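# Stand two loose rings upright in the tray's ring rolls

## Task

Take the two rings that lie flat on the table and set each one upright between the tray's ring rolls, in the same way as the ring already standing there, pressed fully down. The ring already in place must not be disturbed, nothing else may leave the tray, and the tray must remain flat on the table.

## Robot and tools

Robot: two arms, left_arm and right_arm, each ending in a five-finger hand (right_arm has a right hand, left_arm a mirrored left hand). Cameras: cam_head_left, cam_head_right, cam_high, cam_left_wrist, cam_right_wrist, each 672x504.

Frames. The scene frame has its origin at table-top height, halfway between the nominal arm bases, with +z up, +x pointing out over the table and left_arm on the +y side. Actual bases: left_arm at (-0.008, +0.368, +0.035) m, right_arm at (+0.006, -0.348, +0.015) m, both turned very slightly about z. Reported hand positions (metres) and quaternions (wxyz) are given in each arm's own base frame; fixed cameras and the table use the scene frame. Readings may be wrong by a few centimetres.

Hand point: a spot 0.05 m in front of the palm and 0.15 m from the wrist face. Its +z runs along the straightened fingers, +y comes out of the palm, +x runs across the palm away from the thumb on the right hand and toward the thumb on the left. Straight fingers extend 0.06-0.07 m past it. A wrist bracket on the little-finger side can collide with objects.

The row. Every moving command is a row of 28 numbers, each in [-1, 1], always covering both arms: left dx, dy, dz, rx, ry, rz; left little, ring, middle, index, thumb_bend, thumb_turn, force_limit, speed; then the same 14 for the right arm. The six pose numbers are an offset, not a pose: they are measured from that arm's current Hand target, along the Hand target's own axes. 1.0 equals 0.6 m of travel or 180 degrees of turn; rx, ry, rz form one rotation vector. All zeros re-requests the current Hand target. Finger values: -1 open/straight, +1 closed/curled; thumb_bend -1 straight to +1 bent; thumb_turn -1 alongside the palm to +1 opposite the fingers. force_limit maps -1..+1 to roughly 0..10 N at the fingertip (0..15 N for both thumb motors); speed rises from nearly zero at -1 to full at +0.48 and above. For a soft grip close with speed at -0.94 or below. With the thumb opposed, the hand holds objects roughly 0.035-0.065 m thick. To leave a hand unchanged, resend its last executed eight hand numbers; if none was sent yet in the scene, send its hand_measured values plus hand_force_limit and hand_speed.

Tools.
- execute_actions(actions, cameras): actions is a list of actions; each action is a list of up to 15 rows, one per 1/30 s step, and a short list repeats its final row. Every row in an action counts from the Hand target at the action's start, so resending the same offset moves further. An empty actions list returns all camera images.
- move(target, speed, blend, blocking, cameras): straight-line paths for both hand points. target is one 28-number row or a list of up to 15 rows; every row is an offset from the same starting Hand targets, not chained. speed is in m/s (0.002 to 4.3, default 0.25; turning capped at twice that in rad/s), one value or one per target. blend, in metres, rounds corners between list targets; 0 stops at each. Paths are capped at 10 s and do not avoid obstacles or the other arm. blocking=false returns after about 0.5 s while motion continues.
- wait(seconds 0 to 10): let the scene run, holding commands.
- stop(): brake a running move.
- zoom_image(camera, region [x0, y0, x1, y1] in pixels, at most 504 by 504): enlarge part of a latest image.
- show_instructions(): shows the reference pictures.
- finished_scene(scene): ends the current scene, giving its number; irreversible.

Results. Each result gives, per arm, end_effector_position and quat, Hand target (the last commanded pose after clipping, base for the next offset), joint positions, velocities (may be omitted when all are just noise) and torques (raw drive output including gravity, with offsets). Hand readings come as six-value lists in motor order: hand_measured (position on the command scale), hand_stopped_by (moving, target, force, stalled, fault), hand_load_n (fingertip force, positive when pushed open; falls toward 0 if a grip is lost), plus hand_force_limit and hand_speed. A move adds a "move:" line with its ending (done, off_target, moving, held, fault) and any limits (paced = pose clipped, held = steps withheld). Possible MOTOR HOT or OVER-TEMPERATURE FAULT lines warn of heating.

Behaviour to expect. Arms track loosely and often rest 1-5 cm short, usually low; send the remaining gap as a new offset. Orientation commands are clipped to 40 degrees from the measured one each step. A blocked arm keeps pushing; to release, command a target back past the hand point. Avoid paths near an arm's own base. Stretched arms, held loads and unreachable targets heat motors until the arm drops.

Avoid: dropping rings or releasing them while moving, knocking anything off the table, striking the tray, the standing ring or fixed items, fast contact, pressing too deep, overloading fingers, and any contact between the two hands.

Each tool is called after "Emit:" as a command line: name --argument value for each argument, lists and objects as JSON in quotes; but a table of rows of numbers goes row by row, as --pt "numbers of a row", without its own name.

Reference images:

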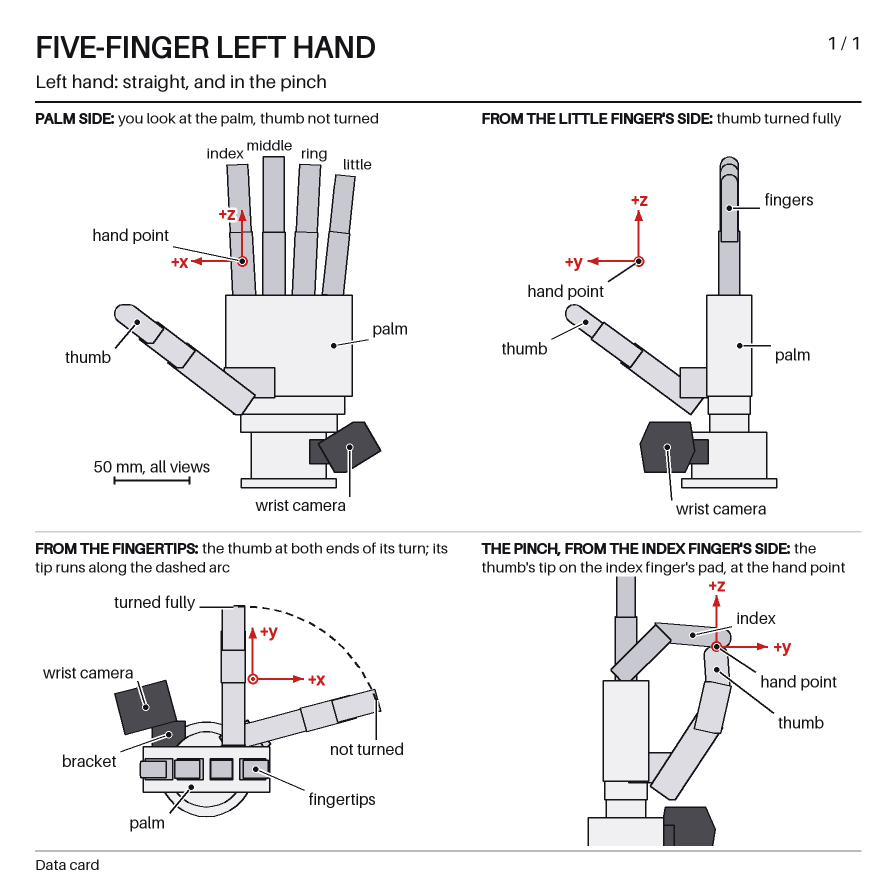

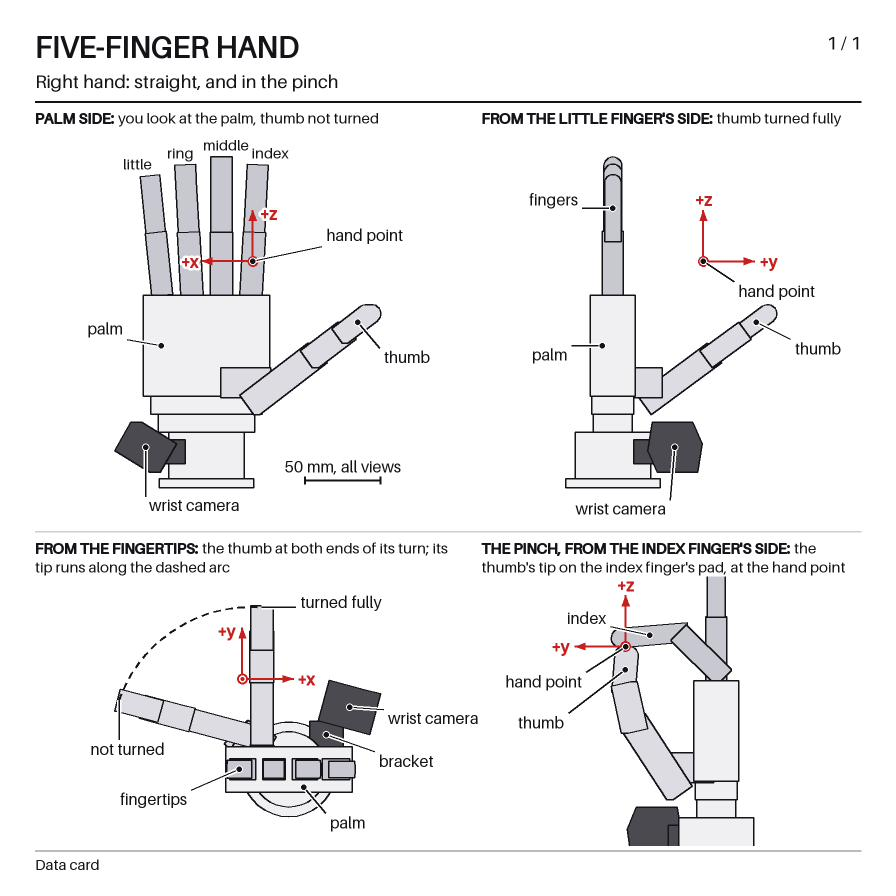

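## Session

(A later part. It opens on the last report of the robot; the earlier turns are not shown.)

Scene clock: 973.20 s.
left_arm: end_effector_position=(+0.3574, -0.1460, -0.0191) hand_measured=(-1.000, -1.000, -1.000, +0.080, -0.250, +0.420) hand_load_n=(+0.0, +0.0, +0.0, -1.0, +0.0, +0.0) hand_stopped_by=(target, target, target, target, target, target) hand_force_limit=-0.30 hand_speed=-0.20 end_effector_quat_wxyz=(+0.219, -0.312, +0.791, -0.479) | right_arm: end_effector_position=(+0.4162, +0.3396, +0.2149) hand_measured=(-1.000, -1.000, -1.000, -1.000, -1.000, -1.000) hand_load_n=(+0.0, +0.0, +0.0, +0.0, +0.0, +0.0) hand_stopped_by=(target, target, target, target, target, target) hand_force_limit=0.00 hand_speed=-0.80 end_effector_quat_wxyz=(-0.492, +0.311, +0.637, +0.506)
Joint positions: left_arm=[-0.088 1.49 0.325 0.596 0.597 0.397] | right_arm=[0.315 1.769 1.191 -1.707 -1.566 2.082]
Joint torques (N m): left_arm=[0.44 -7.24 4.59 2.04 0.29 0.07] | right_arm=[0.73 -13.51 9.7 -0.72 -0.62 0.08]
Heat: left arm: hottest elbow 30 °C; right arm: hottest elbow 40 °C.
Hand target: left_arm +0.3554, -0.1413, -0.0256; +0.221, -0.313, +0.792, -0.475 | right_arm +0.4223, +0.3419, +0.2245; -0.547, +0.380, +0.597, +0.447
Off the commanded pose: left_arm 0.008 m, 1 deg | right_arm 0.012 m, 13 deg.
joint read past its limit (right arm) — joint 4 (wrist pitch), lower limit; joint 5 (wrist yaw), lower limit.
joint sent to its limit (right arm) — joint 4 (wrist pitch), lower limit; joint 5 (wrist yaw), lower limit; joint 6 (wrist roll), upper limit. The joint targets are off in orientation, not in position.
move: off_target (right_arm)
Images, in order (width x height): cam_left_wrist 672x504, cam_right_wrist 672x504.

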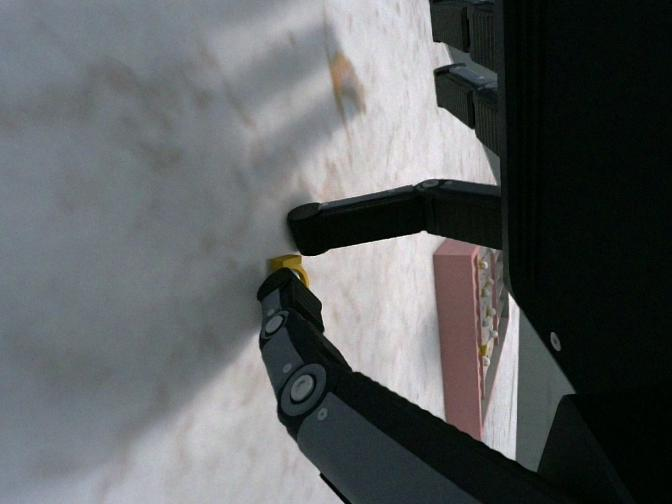

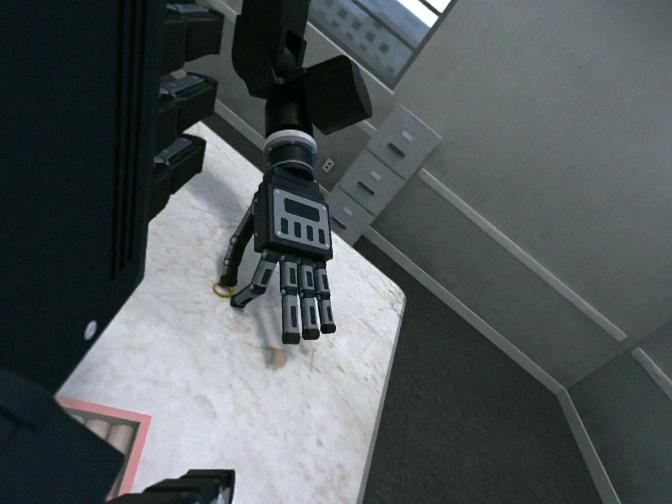

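Emit:
move --pt "-0.0017 -0.0297 -0.015 0 0 0 -1 -1 -1 0.08 -0.25 0.42 -0.3 -0.2 0 0 0 0 0 0 -1 -1 -1 -1 -1 -1 0 -0.8" --pt "-0.0198 -0.0947 0.0403 0 0 0 -1 -1 -1 0.08 -0.33 0.48 -0.3 -0.2 0 0 0 0 0 0 -1 -1 -1 -1 -1 -1 0 -0.8" --pt "0.0008 -0.0118 -0.0005 0 0 0 -1 -1 -1 0.08 -0.33 0.48 -0.3 -0.2 0 0 0 0 0 0 -1 -1 -1 -1 -1 -1 0 -0.8" --speed 0.08 --blend '[0.01,0,0]' --cameras '["cam_left_wrist","cam_right_wrist"]'

Emit:
zoom_image --camera "cam_left_wrist" --region '[200, 180, 340, 330]'

Emit:
zoom_image --camera "cam_right_wrist" --region '[190, 240, 290, 320]'

Scene clock: 986.37 s.
left_arm: end_effector_position=(+0.3567, -0.1481, -0.0154) hand_measured=(-1.000, -1.000, -1.000, +0.080, -0.330, +0.480) hand_load_n=(+0.0, +0.0, +0.0, +0.0, +0.0, +0.0) hand_stopped_by=(target, target, target, target, target, target) hand_force_limit=-0.30 hand_speed=-0.20 end_effector_quat_wxyz=(+0.216, -0.315, +0.792, -0.477) | right_arm: end_effector_position=(+0.4162, +0.3396, +0.2149) hand_measured=(-1.000, -1.000, -1.000, -1.000, -1.000, -1.000) hand_load_n=(+0.0, +0.0, +0.0, +0.0, +0.0, +0.0) hand_stopped_by=(target, target, target, target, target, target) hand_force_limit=0.00 hand_speed=-0.80 end_effector_quat_wxyz=(-0.492, +0.311, +0.637, +0.506)
Joint positions: left_arm=[-0.098 1.467 0.329 0.564 0.586 0.391] | right_arm=[0.315 1.769 1.191 -1.707 -1.566 2.082]
Joint torques (N m): left_arm=[-0.56 -7.88 5.07 1.83 0.44 0.1] | right_arm=[0.5 -13.33 9.68 -0.77 -0.62 0.07]
Heat: left arm: hottest elbow 30 °C; right arm: hottest elbow 40 °C.
Hand target: left_arm +0.3569, -0.1440, -0.0192; +0.221, -0.313, +0.792, -0.475 | right_arm +0.4223, +0.3419, +0.2245; -0.547, +0.380, +0.597, +0.447
Off the commanded pose: left_arm 0.006 m, 1 deg | right_arm 0.012 m, 13 deg.
joint read past its limit (right arm) — joint 4 (wrist pitch), lower limit; joint 5 (wrist yaw), lower limit.
joint sent to its limit (right arm) — joint 4 (wrist pitch), lower limit; joint 5 (wrist yaw), lower limit; joint 6 (wrist roll), upper limit. The joint targets are off in orientation, not in position.
move: off_target (right_arm); blend cut to 0.0099 m at target 1; target 2's new numbers were sent with left_arm's hand 0.022 m and 1 deg from that target
Images, in order (width x height): cam_left_wrist 672x504, cam_right_wrist 672x504.

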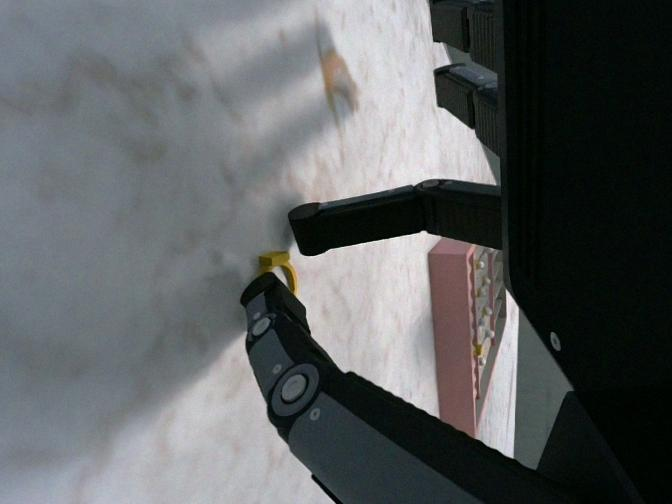

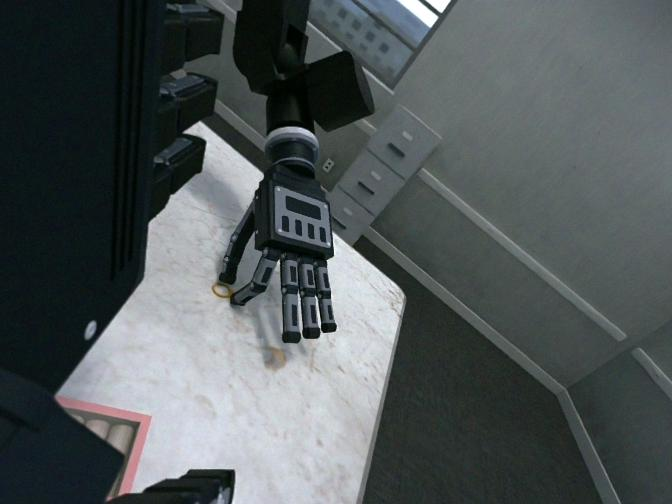

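Scaled by 3.360.

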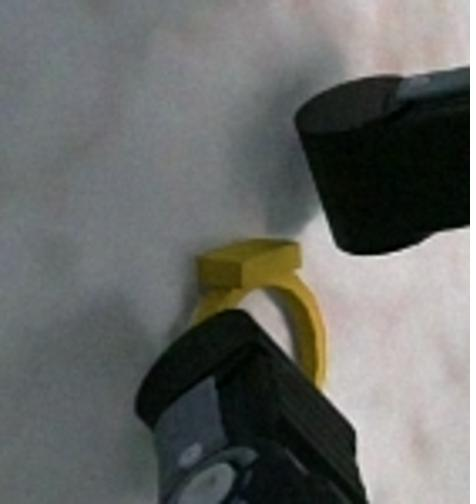

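Scaled by 5.040.

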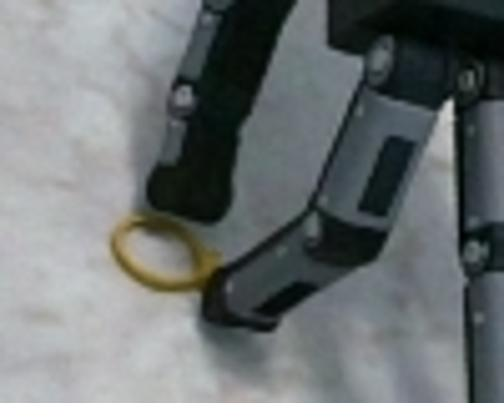

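Emit:
move --target '[0.0025,0.0067,0.0032,0,0,0,-1,-1,-1,0.08,-0.33,0.48,-0.3,-0.2,0,0,0,0,0,0,-1,-1,-1,-1,-1,-1,0,-0.8]' --speed 0.04 --cameras '["cam_left_wrist","cam_right_wrist"]'

Emit:
zoom_image --camera "cam_left_wrist" --region '[200, 180, 340, 330]'

Emit:
zoom_image --camera "cam_right_wrist" --region '[190, 240, 290, 320]'

Scene clock: 991.90 s.
left_arm: end_effector_position=(+0.3576, -0.1482, -0.0182) hand_measured=(-1.000, -1.000, -1.000, +0.080, -0.330, +0.480) hand_load_n=(+0.0, +0.0, +0.0, +0.0, -0.5, +0.0) hand_stopped_by=(target, target, target, target, target, target) hand_force_limit=-0.30 hand_speed=-0.20 end_effector_quat_wxyz=(+0.219, -0.313, +0.791, -0.478) | right_arm: end_effector_position=(+0.4162, +0.3396, +0.2149) hand_measured=(-1.000, -1.000, -1.000, -1.000, -1.000, -1.000) hand_load_n=(+0.0, +0.0, +0.0, +0.0, +0.0, +0.0) hand_stopped_by=(target, target, target, target, target, target) hand_force_limit=0.00 hand_speed=-0.80 end_effector_quat_wxyz=(-0.492, +0.311, +0.637, +0.506)
Joint positions: left_arm=[-0.098 1.485 0.326 0.592 0.586 0.391] | right_arm=[0.315 1.769 1.191 -1.707 -1.566 2.082]
Joint torques (N m): left_arm=[-0.21 -8 4.66 2.19 0.28 0.07] | right_arm=[0.67 -13.63 9.78 -0.73 -0.67 0.08]
Heat: left arm: hottest elbow 29 °C; right arm: hottest elbow 40 °C.
Hand target: left_arm +0.3558, -0.1448, -0.0238; +0.221, -0.313, +0.792, -0.475 | right_arm +0.4223, +0.3419, +0.2245; -0.547, +0.380, +0.597, +0.447
Off the commanded pose: left_arm 0.007 m, 0 deg | right_arm 0.012 m, 13 deg.
joint read past its limit (right arm) — joint 4 (wrist pitch), lower limit; joint 5 (wrist yaw), lower limit.
joint sent to its limit (right arm) — joint 4 (wrist pitch), lower limit; joint 5 (wrist yaw), lower limit; joint 6 (wrist roll), upper limit. The joint targets are off in orientation, not in position.
move: off_target (right_arm)
Images, in order (width x height): cam_left_wrist 672x504, cam_right_wrist 672x504.

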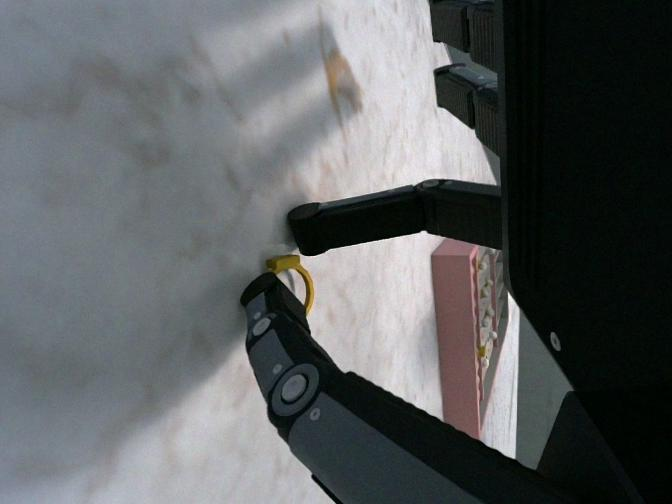

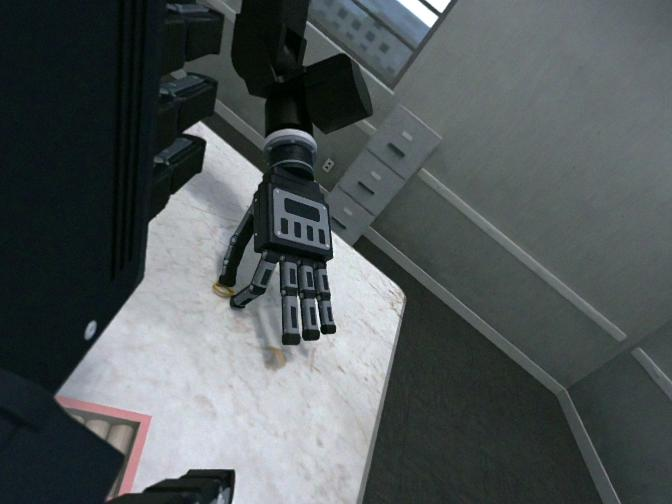

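Scaled by 3.360.

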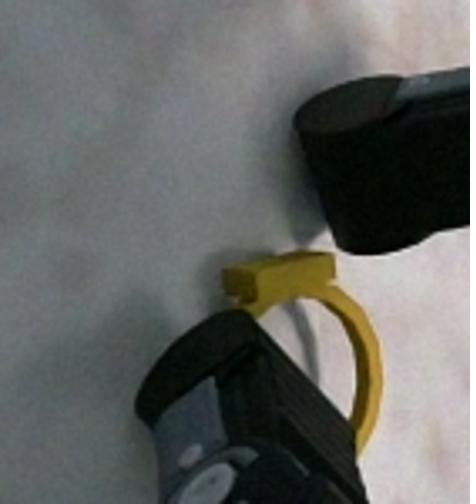

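Scaled by 5.040.

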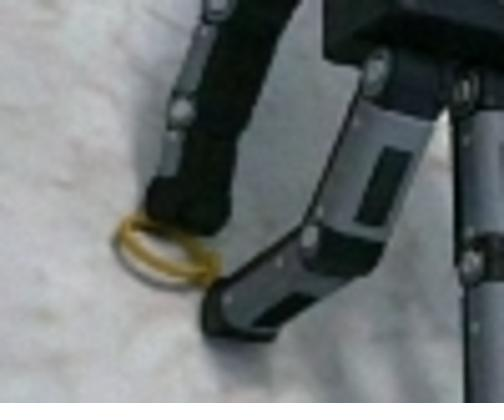

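Emit:
move --pt "-0.0017 -0.0297 -0.015 0 0 0 -1 -1 -1 0.08 -0.33 0.48 -0.3 -0.2 0 0 0 0 0 0 -1 -1 -1 -1 -1 -1 0 -0.8" --pt "-0.0233 -0.0898 0.0377 0 0 0 -1 -1 -1 0.05 -0.33 0.48 -0.3 -0.2 0 0 0 0 0 0 -1 -1 -1 -1 -1 -1 0 -0.8" --pt "-0.0008 -0.0043 -0.0085 0 0 0 -1 -1 -1 0.05 -0.33 0.48 -0.3 -0.2 0 0 0 0 0 0 -1 -1 -1 -1 -1 -1 0 -0.8" --speed 0.08 --blend '[0.009,0,0]' --cameras '["cam_left_wrist","cam_right_wrist"]'

Emit:
zoom_image --camera "cam_left_wrist" --region '[200, 180, 340, 330]'

Emit:
zoom_image --camera "cam_right_wrist" --region '[190, 240, 290, 320]'

Scene clock: 1002.23 s.
left_arm: end_effector_position=(+0.3536, -0.1464, -0.0153) hand_measured=(-1.000, -1.000, -1.000, +0.050, -0.330, +0.480) hand_load_n=(+0.0, +0.0, +0.0, +0.0, +0.0, +0.0) hand_stopped_by=(target, target, target, target, target, target) hand_force_limit=-0.30 hand_speed=-0.20 end_effector_quat_wxyz=(+0.216, -0.315, +0.792, -0.477) | right_arm: end_effector_position=(+0.4162, +0.3396, +0.2149) hand_measured=(-1.000, -1.000, -1.000, -1.000, -1.000, -1.000) hand_load_n=(+0.0, +0.0, +0.0, +0.0, +0.0, +0.0) hand_stopped_by=(target, target, target, target, target, target) hand_force_limit=0.00 hand_speed=-0.80 end_effector_quat_wxyz=(-0.492, +0.311, +0.637, +0.506)
Joint positions: left_arm=[-0.093 1.458 0.321 0.562 0.591 0.394] | right_arm=[0.315 1.769 1.191 -1.707 -1.566 2.082]
Joint torques (N m): left_arm=[-0.56 -7.82 4.92 2.43 0.42 0.07] | right_arm=[0.67 -13.33 9.69 -0.77 -0.58 0.06]
Heat: left arm: hottest elbow 29 °C; right arm: hottest elbow 40 °C.
Hand target: left_arm +0.3537, -0.1423, -0.0190; +0.221, -0.313, +0.792, -0.475 | right_arm +0.4223, +0.3419, +0.2245; -0.547, +0.380, +0.597, +0.447
Off the commanded pose: left_arm 0.006 m, 1 deg | right_arm 0.012 m, 13 deg.
joint read past its limit (right arm) — joint 4 (wrist pitch), lower limit; joint 5 (wrist yaw), lower limit.
joint sent to its limit (right arm) — joint 4 (wrist pitch), lower limit; joint 5 (wrist yaw), lower limit; joint 6 (wrist roll), upper limit. The joint targets are off in orientation, not in position.
move: off_target (right_arm); target 2's new numbers were sent with left_arm's hand 0.021 m and 1 deg from that target
Images, in order (width x height): cam_left_wrist 672x504, cam_right_wrist 672x504.

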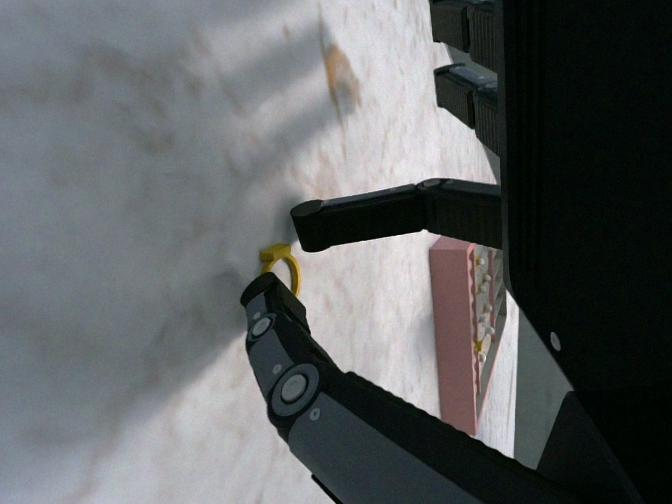

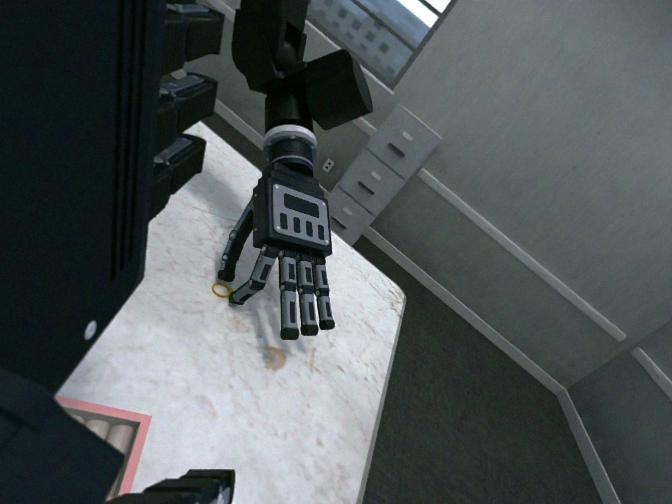

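Scaled by 3.360.

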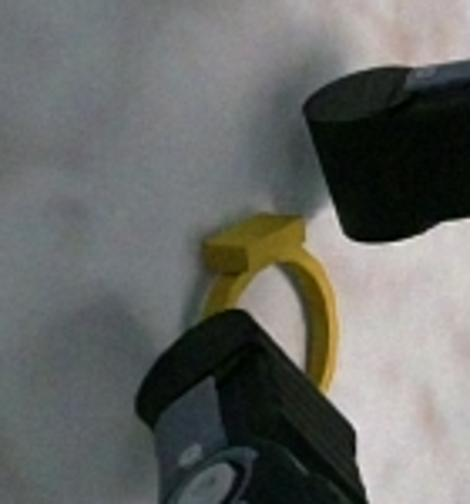

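Scaled by 5.040.

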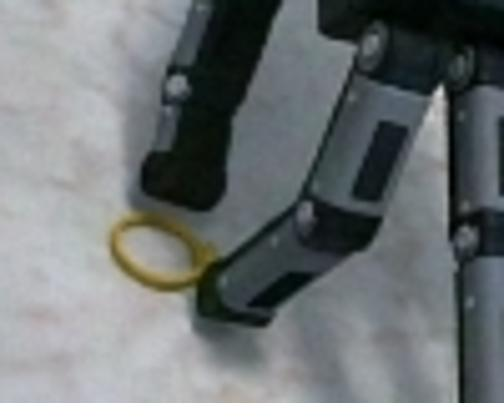

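Emit:
move --target '[0.0025,0.0082,0.0045,0,0,0,-1,-1,-1,0.05,-0.43,0.48,-0.3,-0.2,0,0,0,0,0,0,-1,-1,-1,-1,-1,-1,0,-0.8]' --speed 0.04 --cameras '["cam_left_wrist","cam_right_wrist"]'

Emit:
zoom_image --camera "cam_left_wrist" --region '[200, 180, 340, 330]'

Emit:
zoom_image --camera "cam_right_wrist" --region '[190, 240, 290, 320]'

Scene clock: 1007.33 s.
left_arm: end_effector_position=(+0.3563, -0.1470, -0.0156) hand_measured=(-1.000, -1.000, -1.000, +0.050, -0.430, +0.480) hand_load_n=(+0.0, +0.0, +0.0, +0.0, +0.0, +1.0) hand_stopped_by=(target, target, target, target, target, target) hand_force_limit=-0.30 hand_speed=-0.20 end_effector_quat_wxyz=(+0.223, -0.310, +0.790, -0.481) | right_arm: end_effector_position=(+0.4162, +0.3396, +0.2149) hand_measured=(-1.000, -1.000, -1.000, -1.000, -1.000, -1.000) hand_load_n=(+0.0, +0.0, +0.0, +0.0, +0.0, +0.0) hand_stopped_by=(target, target, target, target, target, target) hand_force_limit=0.00 hand_speed=-0.80 end_effector_quat_wxyz=(-0.492, +0.311, +0.637, +0.506)
Joint positions: left_arm=[-0.093 1.474 0.318 0.599 0.593 0.395] | right_arm=[0.315 1.769 1.191 -1.707 -1.566 2.082]
Joint torques (N m): left_arm=[-0.26 -7.71 4.64 2 0.19 0.07] | right_arm=[0.67 -13.86 9.78 -0.69 -0.66 0.1]
Heat: left arm: hottest elbow 29 °C; right arm: hottest elbow 40 °C.
Hand target: left_arm +0.3531, -0.1432, -0.0247; +0.221, -0.313, +0.792, -0.475 | right_arm +0.4223, +0.3419, +0.2245; -0.547, +0.380, +0.597, +0.447
Off the commanded pose: left_arm 0.010 m, 1 deg | right_arm 0.012 m, 13 deg.
joint read past its limit (right arm) — joint 4 (wrist pitch), lower limit; joint 5 (wrist yaw), lower limit.
joint sent to its limit (right arm) — joint 4 (wrist pitch), lower limit; joint 5 (wrist yaw), lower limit; joint 6 (wrist roll), upper limit. The joint targets are off in orientation, not in position.
move: off_target (right_arm)
Images, in order (width x height): cam_left_wrist 672x504, cam_right_wrist 672x504.

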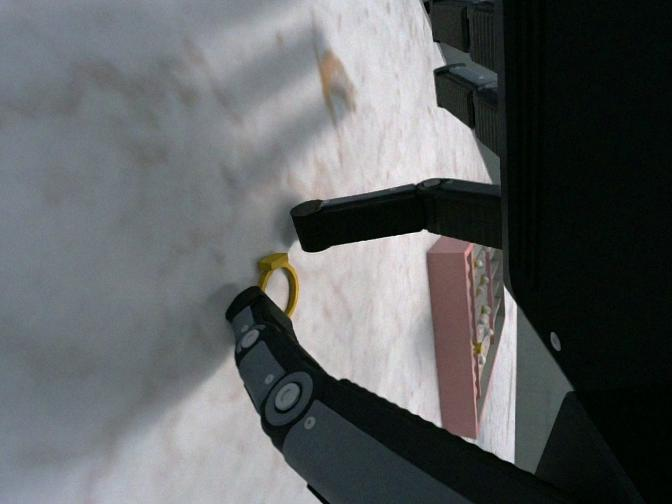

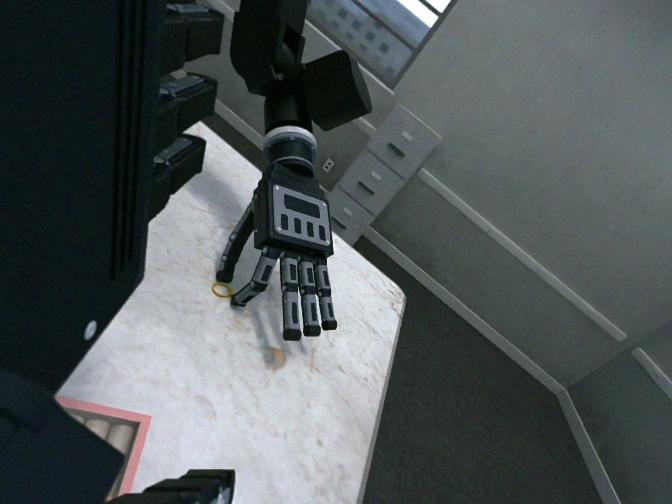

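Scaled by 3.360.

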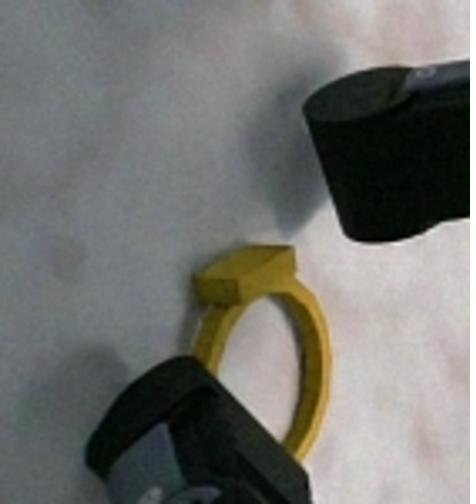

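Scaled by 5.040.

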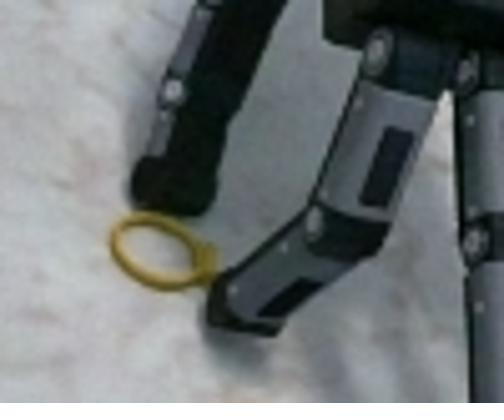

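Emit:
move --pt "-0.0017 -0.0297 -0.015 0 0 0 -1 -1 -1 0.05 -0.43 0.48 -0.3 -0.2 0 0 0 0 0 0 -1 -1 -1 -1 -1 -1 0 -0.8" --pt "-0.0283 -0.0918 0.0388 -0.0023 -0.0396 -0.02 -1 -1 -1 0.08 -0.25 0.48 -0.3 -0.2 0 0 0 0 0 0 -1 -1 -1 -1 -1 -1 0 -0.8" --pt "-0.0052 -0.0035 -0.0125 -0.0023 -0.0396 -0.02 -1 -1 -1 0.08 -0.25 0.48 -0.3 -0.2 0 0 0 0 0 0 -1 -1 -1 -1 -1 -1 0 -0.8" --speed 0.08 --blend '[0.009,0,0]' --cameras '["cam_left_wrist","cam_right_wrist"]'

Emit:
zoom_image --camera "cam_left_wrist" --region '[200, 180, 340, 330]'

Emit:
zoom_image --camera "cam_right_wrist" --region '[190, 240, 290, 320]'

Scene clock: 1029.90 s.
left_arm: end_effector_position=(+0.3509, -0.1413, -0.0161) hand_measured=(-1.000, -1.000, -1.000, +0.080, -0.250, +0.480) hand_load_n=(+0.0, +0.0, +0.0, +0.0, +0.0, +0.0) hand_stopped_by=(target, target, target, target, target, target) hand_force_limit=-0.30 hand_speed=-0.20 end_effector_quat_wxyz=(+0.249, -0.369, +0.768, -0.460) | right_arm: end_effector_position=(+0.4162, +0.3396, +0.2149) hand_measured=(-1.000, -1.000, -1.000, -1.000, -1.000, -1.000) hand_load_n=(+0.0, +0.5, +0.0, +0.0, +0.0, +0.0) hand_stopped_by=(target, target, target, target, target, target) hand_force_limit=0.00 hand_speed=-0.80 end_effector_quat_wxyz=(-0.492, +0.311, +0.637, +0.506)
Joint positions: left_arm=[-0.131 1.434 0.267 0.643 0.438 0.288] | right_arm=[0.315 1.769 1.191 -1.707 -1.566 2.082]
Joint torques (N m): left_arm=[0.21 -7.3 4.53 2.21 0.32 0.05] | right_arm=[1.03 -13.86 9.69 -0.88 -0.66 0.06]
Heat: left arm: hottest elbow 29 °C; right arm: hottest elbow 40 °C.
Hand target: left_arm +0.3510, -0.1372, -0.0193; +0.253, -0.368, +0.768, -0.459 | right_arm +0.4223, +0.3419, +0.2245; -0.547, +0.380, +0.597, +0.447
Off the commanded pose: left_arm 0.005 m, 1 deg | right_arm 0.012 m, 13 deg.
joint read past its limit (right arm) — joint 4 (wrist pitch), lower limit; joint 5 (wrist yaw), lower limit.
joint sent to its limit (right arm) — joint 4 (wrist pitch), lower limit; joint 5 (wrist yaw), lower limit; joint 6 (wrist roll), upper limit. The joint targets are off in orientation, not in position.
move: off_target (right_arm); target 2's new numbers were sent with left_arm's hand 0.027 m and 2 deg from that target
Images, in order (width x height): cam_left_wrist 672x504, cam_right_wrist 672x504.

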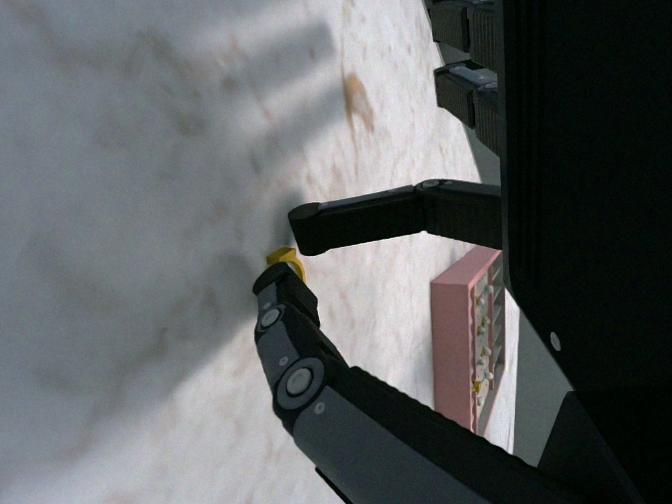

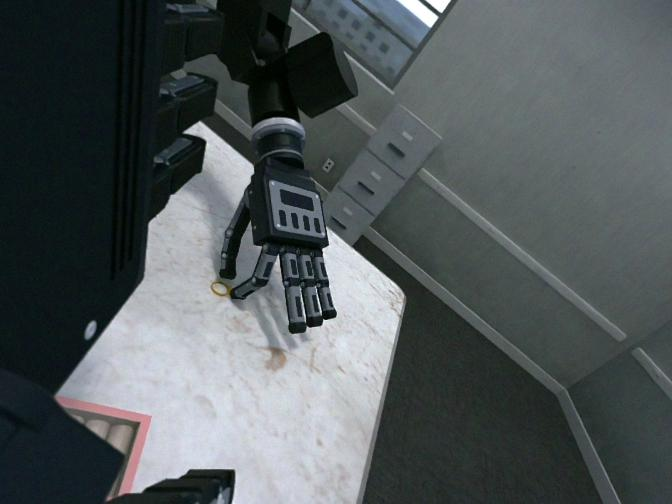

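Scaled by 3.360.

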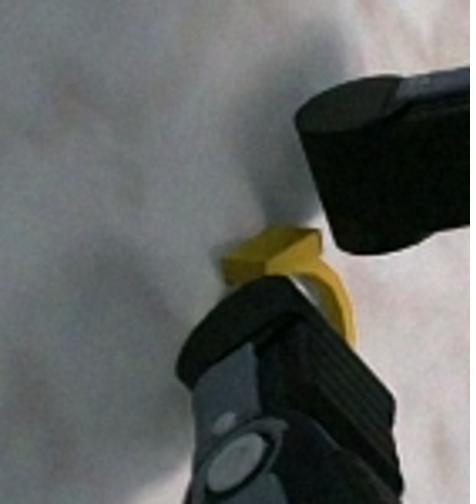

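Scaled by 5.040.

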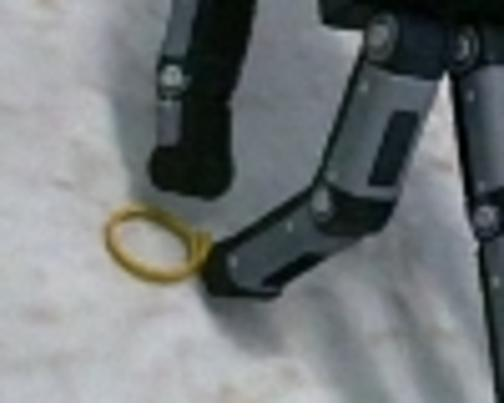

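Emit:
move --target '[0.0012,0.0097,0.0008,0,0,0,-1,-1,-1,0.08,-0.25,0.48,-0.3,-0.2,0,0,0,0,0,0,-1,-1,-1,-1,-1,-1,0,-0.8]' --speed 0.04 --cameras '["cam_left_wrist","cam_right_wrist"]'

Emit:
zoom_image --camera "cam_left_wrist" --region '[200, 180, 340, 330]'

Emit:
zoom_image --camera "cam_right_wrist" --region '[190, 240, 290, 320]'

Scene clock: 1036.33 s.
left_arm: end_effector_position=(+0.3503, -0.1407, -0.0196) hand_measured=(-1.000, -1.000, -1.000, +0.080, -0.250, +0.480) hand_load_n=(+0.0, +0.0, +0.0, -1.0, +0.5, +0.0) hand_stopped_by=(target, target, target, target, target, target) hand_force_limit=-0.30 hand_speed=-0.20 end_effector_quat_wxyz=(+0.251, -0.368, +0.767, -0.462) | right_arm: end_effector_position=(+0.4162, +0.3396, +0.2149) hand_measured=(-1.000, -1.000, -1.000, -1.000, -1.000, -1.000) hand_load_n=(+0.0, +0.0, +0.0, +0.0, +0.0, +0.0) hand_stopped_by=(target, target, target, target, target, target) hand_force_limit=0.00 hand_speed=-0.80 end_effector_quat_wxyz=(-0.492, +0.311, +0.637, +0.506)
Joint positions: left_arm=[-0.128 1.456 0.26 0.678 0.442 0.289] | right_arm=[0.315 1.769 1.191 -1.707 -1.566 2.082]
Joint torques (N m): left_arm=[0.26 -6.59 4.64 2.26 0.3 0.04] | right_arm=[0.67 -13.57 9.73 -0.72 -0.62 0.05]
Heat: left arm: hottest elbow 29 °C; right arm: hottest elbow 40 °C.
Hand target: left_arm +0.3488, -0.1361, -0.0249; +0.253, -0.368, +0.768, -0.458 | right_arm +0.4223, +0.3419, +0.2245; -0.547, +0.380, +0.597, +0.447
Off the commanded pose: left_arm 0.007 m, 1 deg | right_arm 0.012 m, 13 deg.
joint read past its limit (right arm) — joint 4 (wrist pitch), lower limit; joint 5 (wrist yaw), lower limit.
joint sent to its limit (right arm) — joint 4 (wrist pitch), lower limit; joint 5 (wrist yaw), lower limit; joint 6 (wrist roll), upper limit. The joint targets are off in orientation, not in position.
move: off_target (right_arm)
Images, in order (width x height): cam_left_wrist 672x504, cam_right_wrist 672x504.

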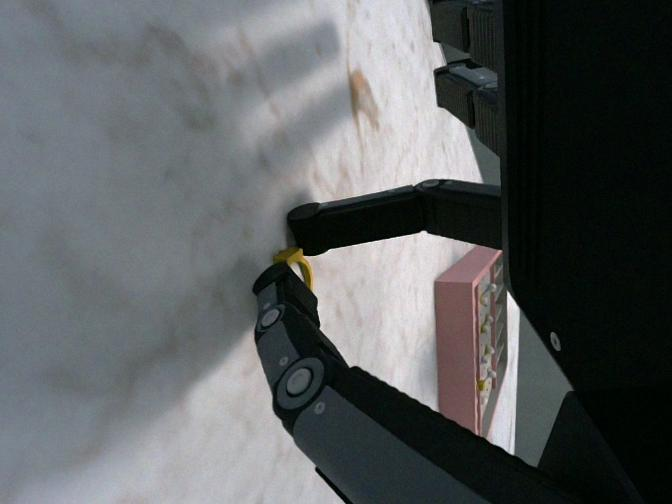

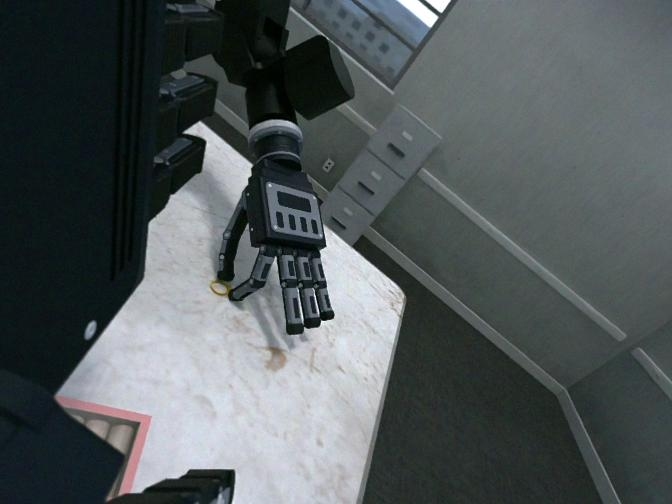

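Scaled by 3.360.

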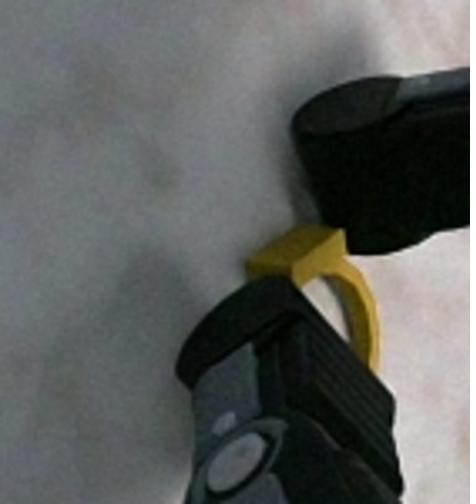

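Scaled by 5.040.

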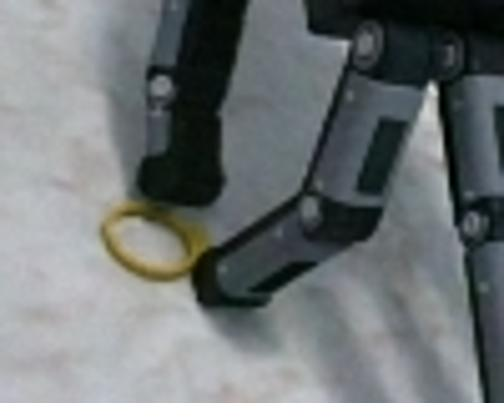

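Emit:
move --target '[0,0,0,0,0,0,-1,-1,-1,0.13,-0.25,0.57,-0.5,-0.9,0,0,0,0,0,0,-1,-1,-1,-1,-1,-1,0,-0.8]' --speed 0.04 --cameras '["cam_left_wrist","cam_right_wrist"]'

Emit:
zoom_image --camera "cam_left_wrist" --region '[200, 180, 340, 330]'

Emit:
zoom_image --camera "cam_right_wrist" --region '[190, 240, 290, 320]'

Scene clock: 1040.97 s.
left_arm: end_effector_position=(+0.3500, -0.1406, -0.0202) hand_measured=(-1.000, -1.000, -1.000, +0.130, -0.250, +0.570) hand_load_n=(+0.0, +0.0, +0.0, +0.5, +0.0, +0.0) hand_stopped_by=(target, target, target, target, target, target) hand_force_limit=-0.50 hand_speed=-0.90 end_effector_quat_wxyz=(+0.250, -0.368, +0.767, -0.462) | right_arm: end_effector_position=(+0.4162, +0.3396, +0.2149) hand_measured=(-1.000, -1.000, -1.000, -1.000, -1.000, -1.000) hand_load_n=(+0.0, +0.0, +0.0, +0.0, +0.0, +0.0) hand_stopped_by=(target, target, target, target, target, target) hand_force_limit=0.00 hand_speed=-0.80 end_effector_quat_wxyz=(-0.492, +0.311, +0.637, +0.506)
Joint positions: left_arm=[-0.128 1.458 0.26 0.679 0.442 0.289] | right_arm=[0.315 1.769 1.191 -1.707 -1.566 2.082]
Joint torques (N m): left_arm=[0.26 -7.41 4.56 2.25 0.28 0.07] | right_arm=[1.32 -13.51 9.62 -0.76 -0.65 0.09]
Heat: left arm: hottest elbow 28 °C; right arm: hottest elbow 40 °C.
Hand target: left_arm +0.3488, -0.1361, -0.0248; +0.253, -0.368, +0.768, -0.458 | right_arm +0.4223, +0.3419, +0.2245; -0.547, +0.380, +0.597, +0.447
Off the commanded pose: left_arm 0.007 m, 1 deg | right_arm 0.012 m, 13 deg.
joint read past its limit (right arm) — joint 4 (wrist pitch), lower limit; joint 5 (wrist yaw), lower limit.
joint sent to its limit (right arm) — joint 4 (wrist pitch), lower limit; joint 5 (wrist yaw), lower limit; joint 6 (wrist roll), upper limit. The joint targets are off in orientation, not in position.
move: off_target (right_arm)
Images, in order (width x height): cam_left_wrist 672x504, cam_right_wrist 672x504.

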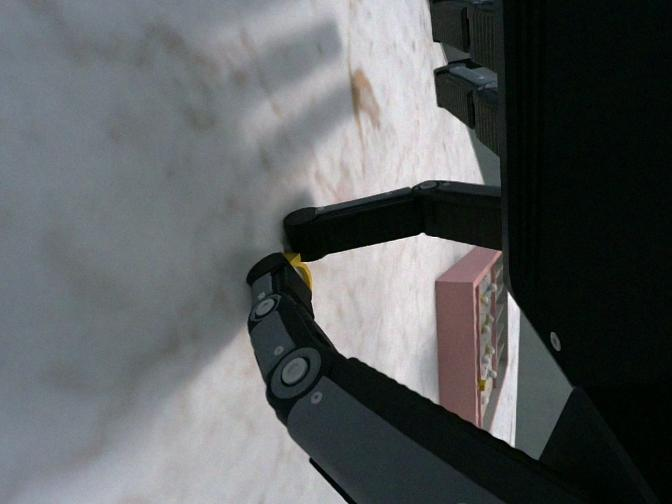

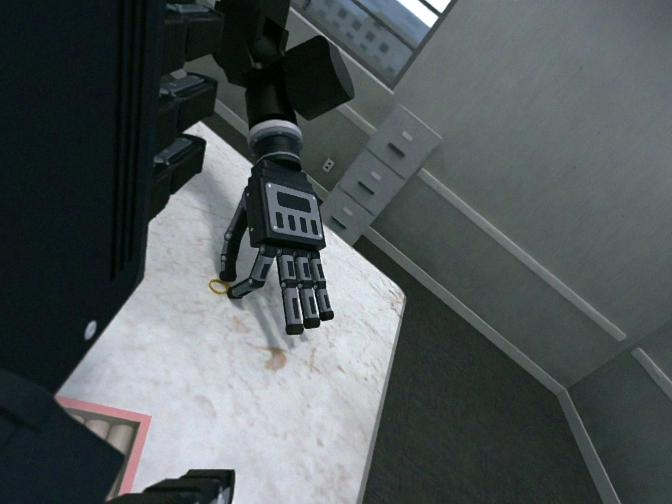

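Scaled by 3.360.

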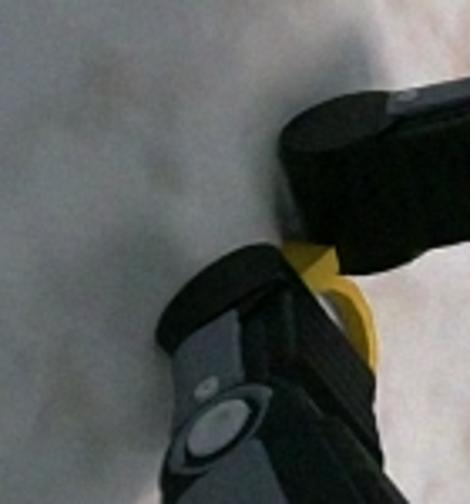

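Scaled by 5.040.

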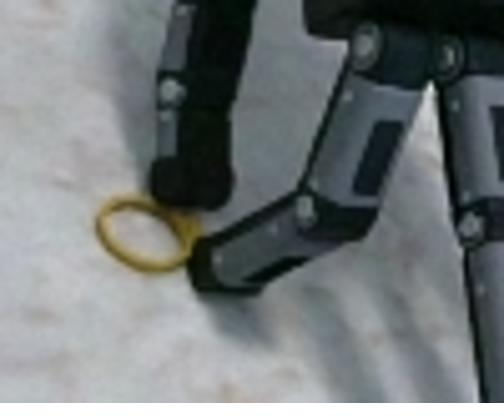

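Emit:
move --target '[0,0,0,0,0,0,-1,-1,-1,0.2,-0.25,0.57,-0.45,-0.94,0,0,0,0,0,0,-1,-1,-1,-1,-1,-1,0,-0.8]' --speed 0.04 --cameras '["cam_left_wrist","cam_right_wrist"]'

Emit:
zoom_image --camera "cam_left_wrist" --region '[200, 180, 340, 330]'

Emit:
zoom_image --camera "cam_right_wrist" --region '[190, 240, 290, 320]'

Scene clock: 1043.27 s.
left_arm: end_effector_position=(+0.3500, -0.1407, -0.0203) hand_measured=(-1.000, -1.000, -1.000, +0.186, -0.250, +0.570) hand_load_n=(+0.0, +0.0, +0.0, +2.0, +2.0, -0.5) hand_stopped_by=(target, target, target, force, target, target) hand_force_limit=-0.45 hand_speed=-0.94 end_effector_quat_wxyz=(+0.250, -0.368, +0.767, -0.462) | right_arm: end_effector_position=(+0.4162, +0.3396, +0.2149) hand_measured=(-1.000, -1.000, -1.000, -1.000, -1.000, -1.000) hand_load_n=(+0.0, +0.0, +0.0, +0.0, +0.0, +0.0) hand_stopped_by=(target, target, target, target, target, target) hand_force_limit=0.00 hand_speed=-0.80 end_effector_quat_wxyz=(-0.492, +0.311, +0.637, +0.506)
Joint positions: left_arm=[-0.128 1.459 0.26 0.68 0.442 0.289] | right_arm=[0.315 1.769 1.191 -1.707 -1.566 2.082]
Joint torques (N m): left_arm=[0.09 -7.88 4.33 2.18 0.26 0.08] | right_arm=[0.67 -13.63 9.7 -0.68 -0.68 0.06]
Heat: left arm: hottest elbow 28 °C; right arm: hottest elbow 40 °C.
Hand target: left_arm +0.3488, -0.1361, -0.0248; +0.253, -0.368, +0.768, -0.459 | right_arm +0.4223, +0.3419, +0.2245; -0.547, +0.380, +0.597, +0.447
Off the commanded pose: left_arm 0.007 m, 1 deg | right_arm 0.012 m, 13 deg.
joint read past its limit (right arm) — joint 4 (wrist pitch), lower limit; joint 5 (wrist yaw), lower limit.
joint sent to its limit (right arm) — joint 4 (wrist pitch), lower limit; joint 5 (wrist yaw), lower limit; joint 6 (wrist roll), upper limit. The joint targets are off in orientation, not in position.
move: off_target (right_arm)
Images, in order (width x height): cam_left_wrist 672x504, cam_right_wrist 672x504.

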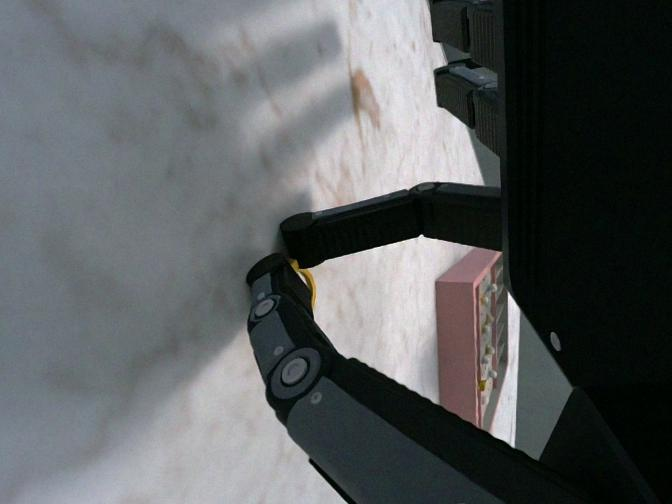

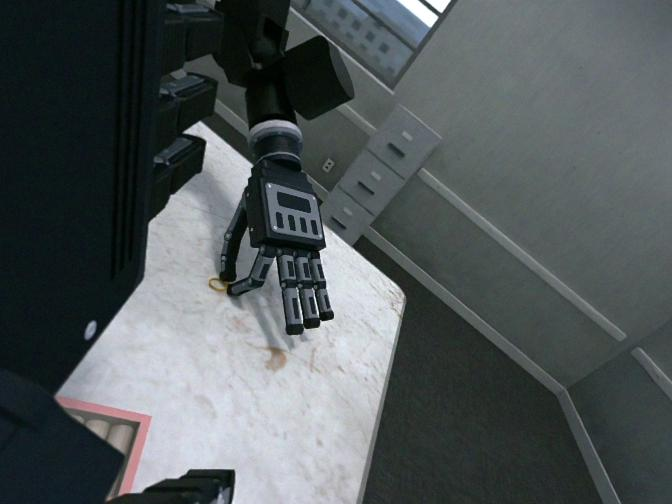

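Scaled by 3.360.

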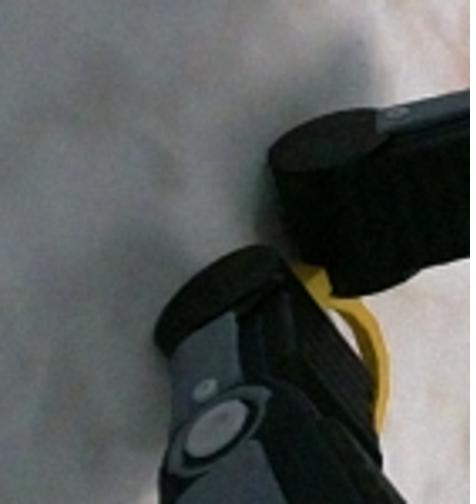

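Scaled by 5.040.

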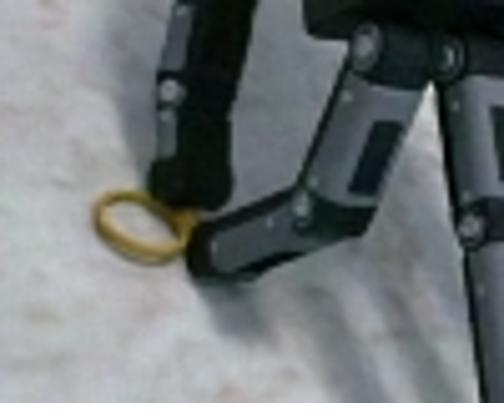

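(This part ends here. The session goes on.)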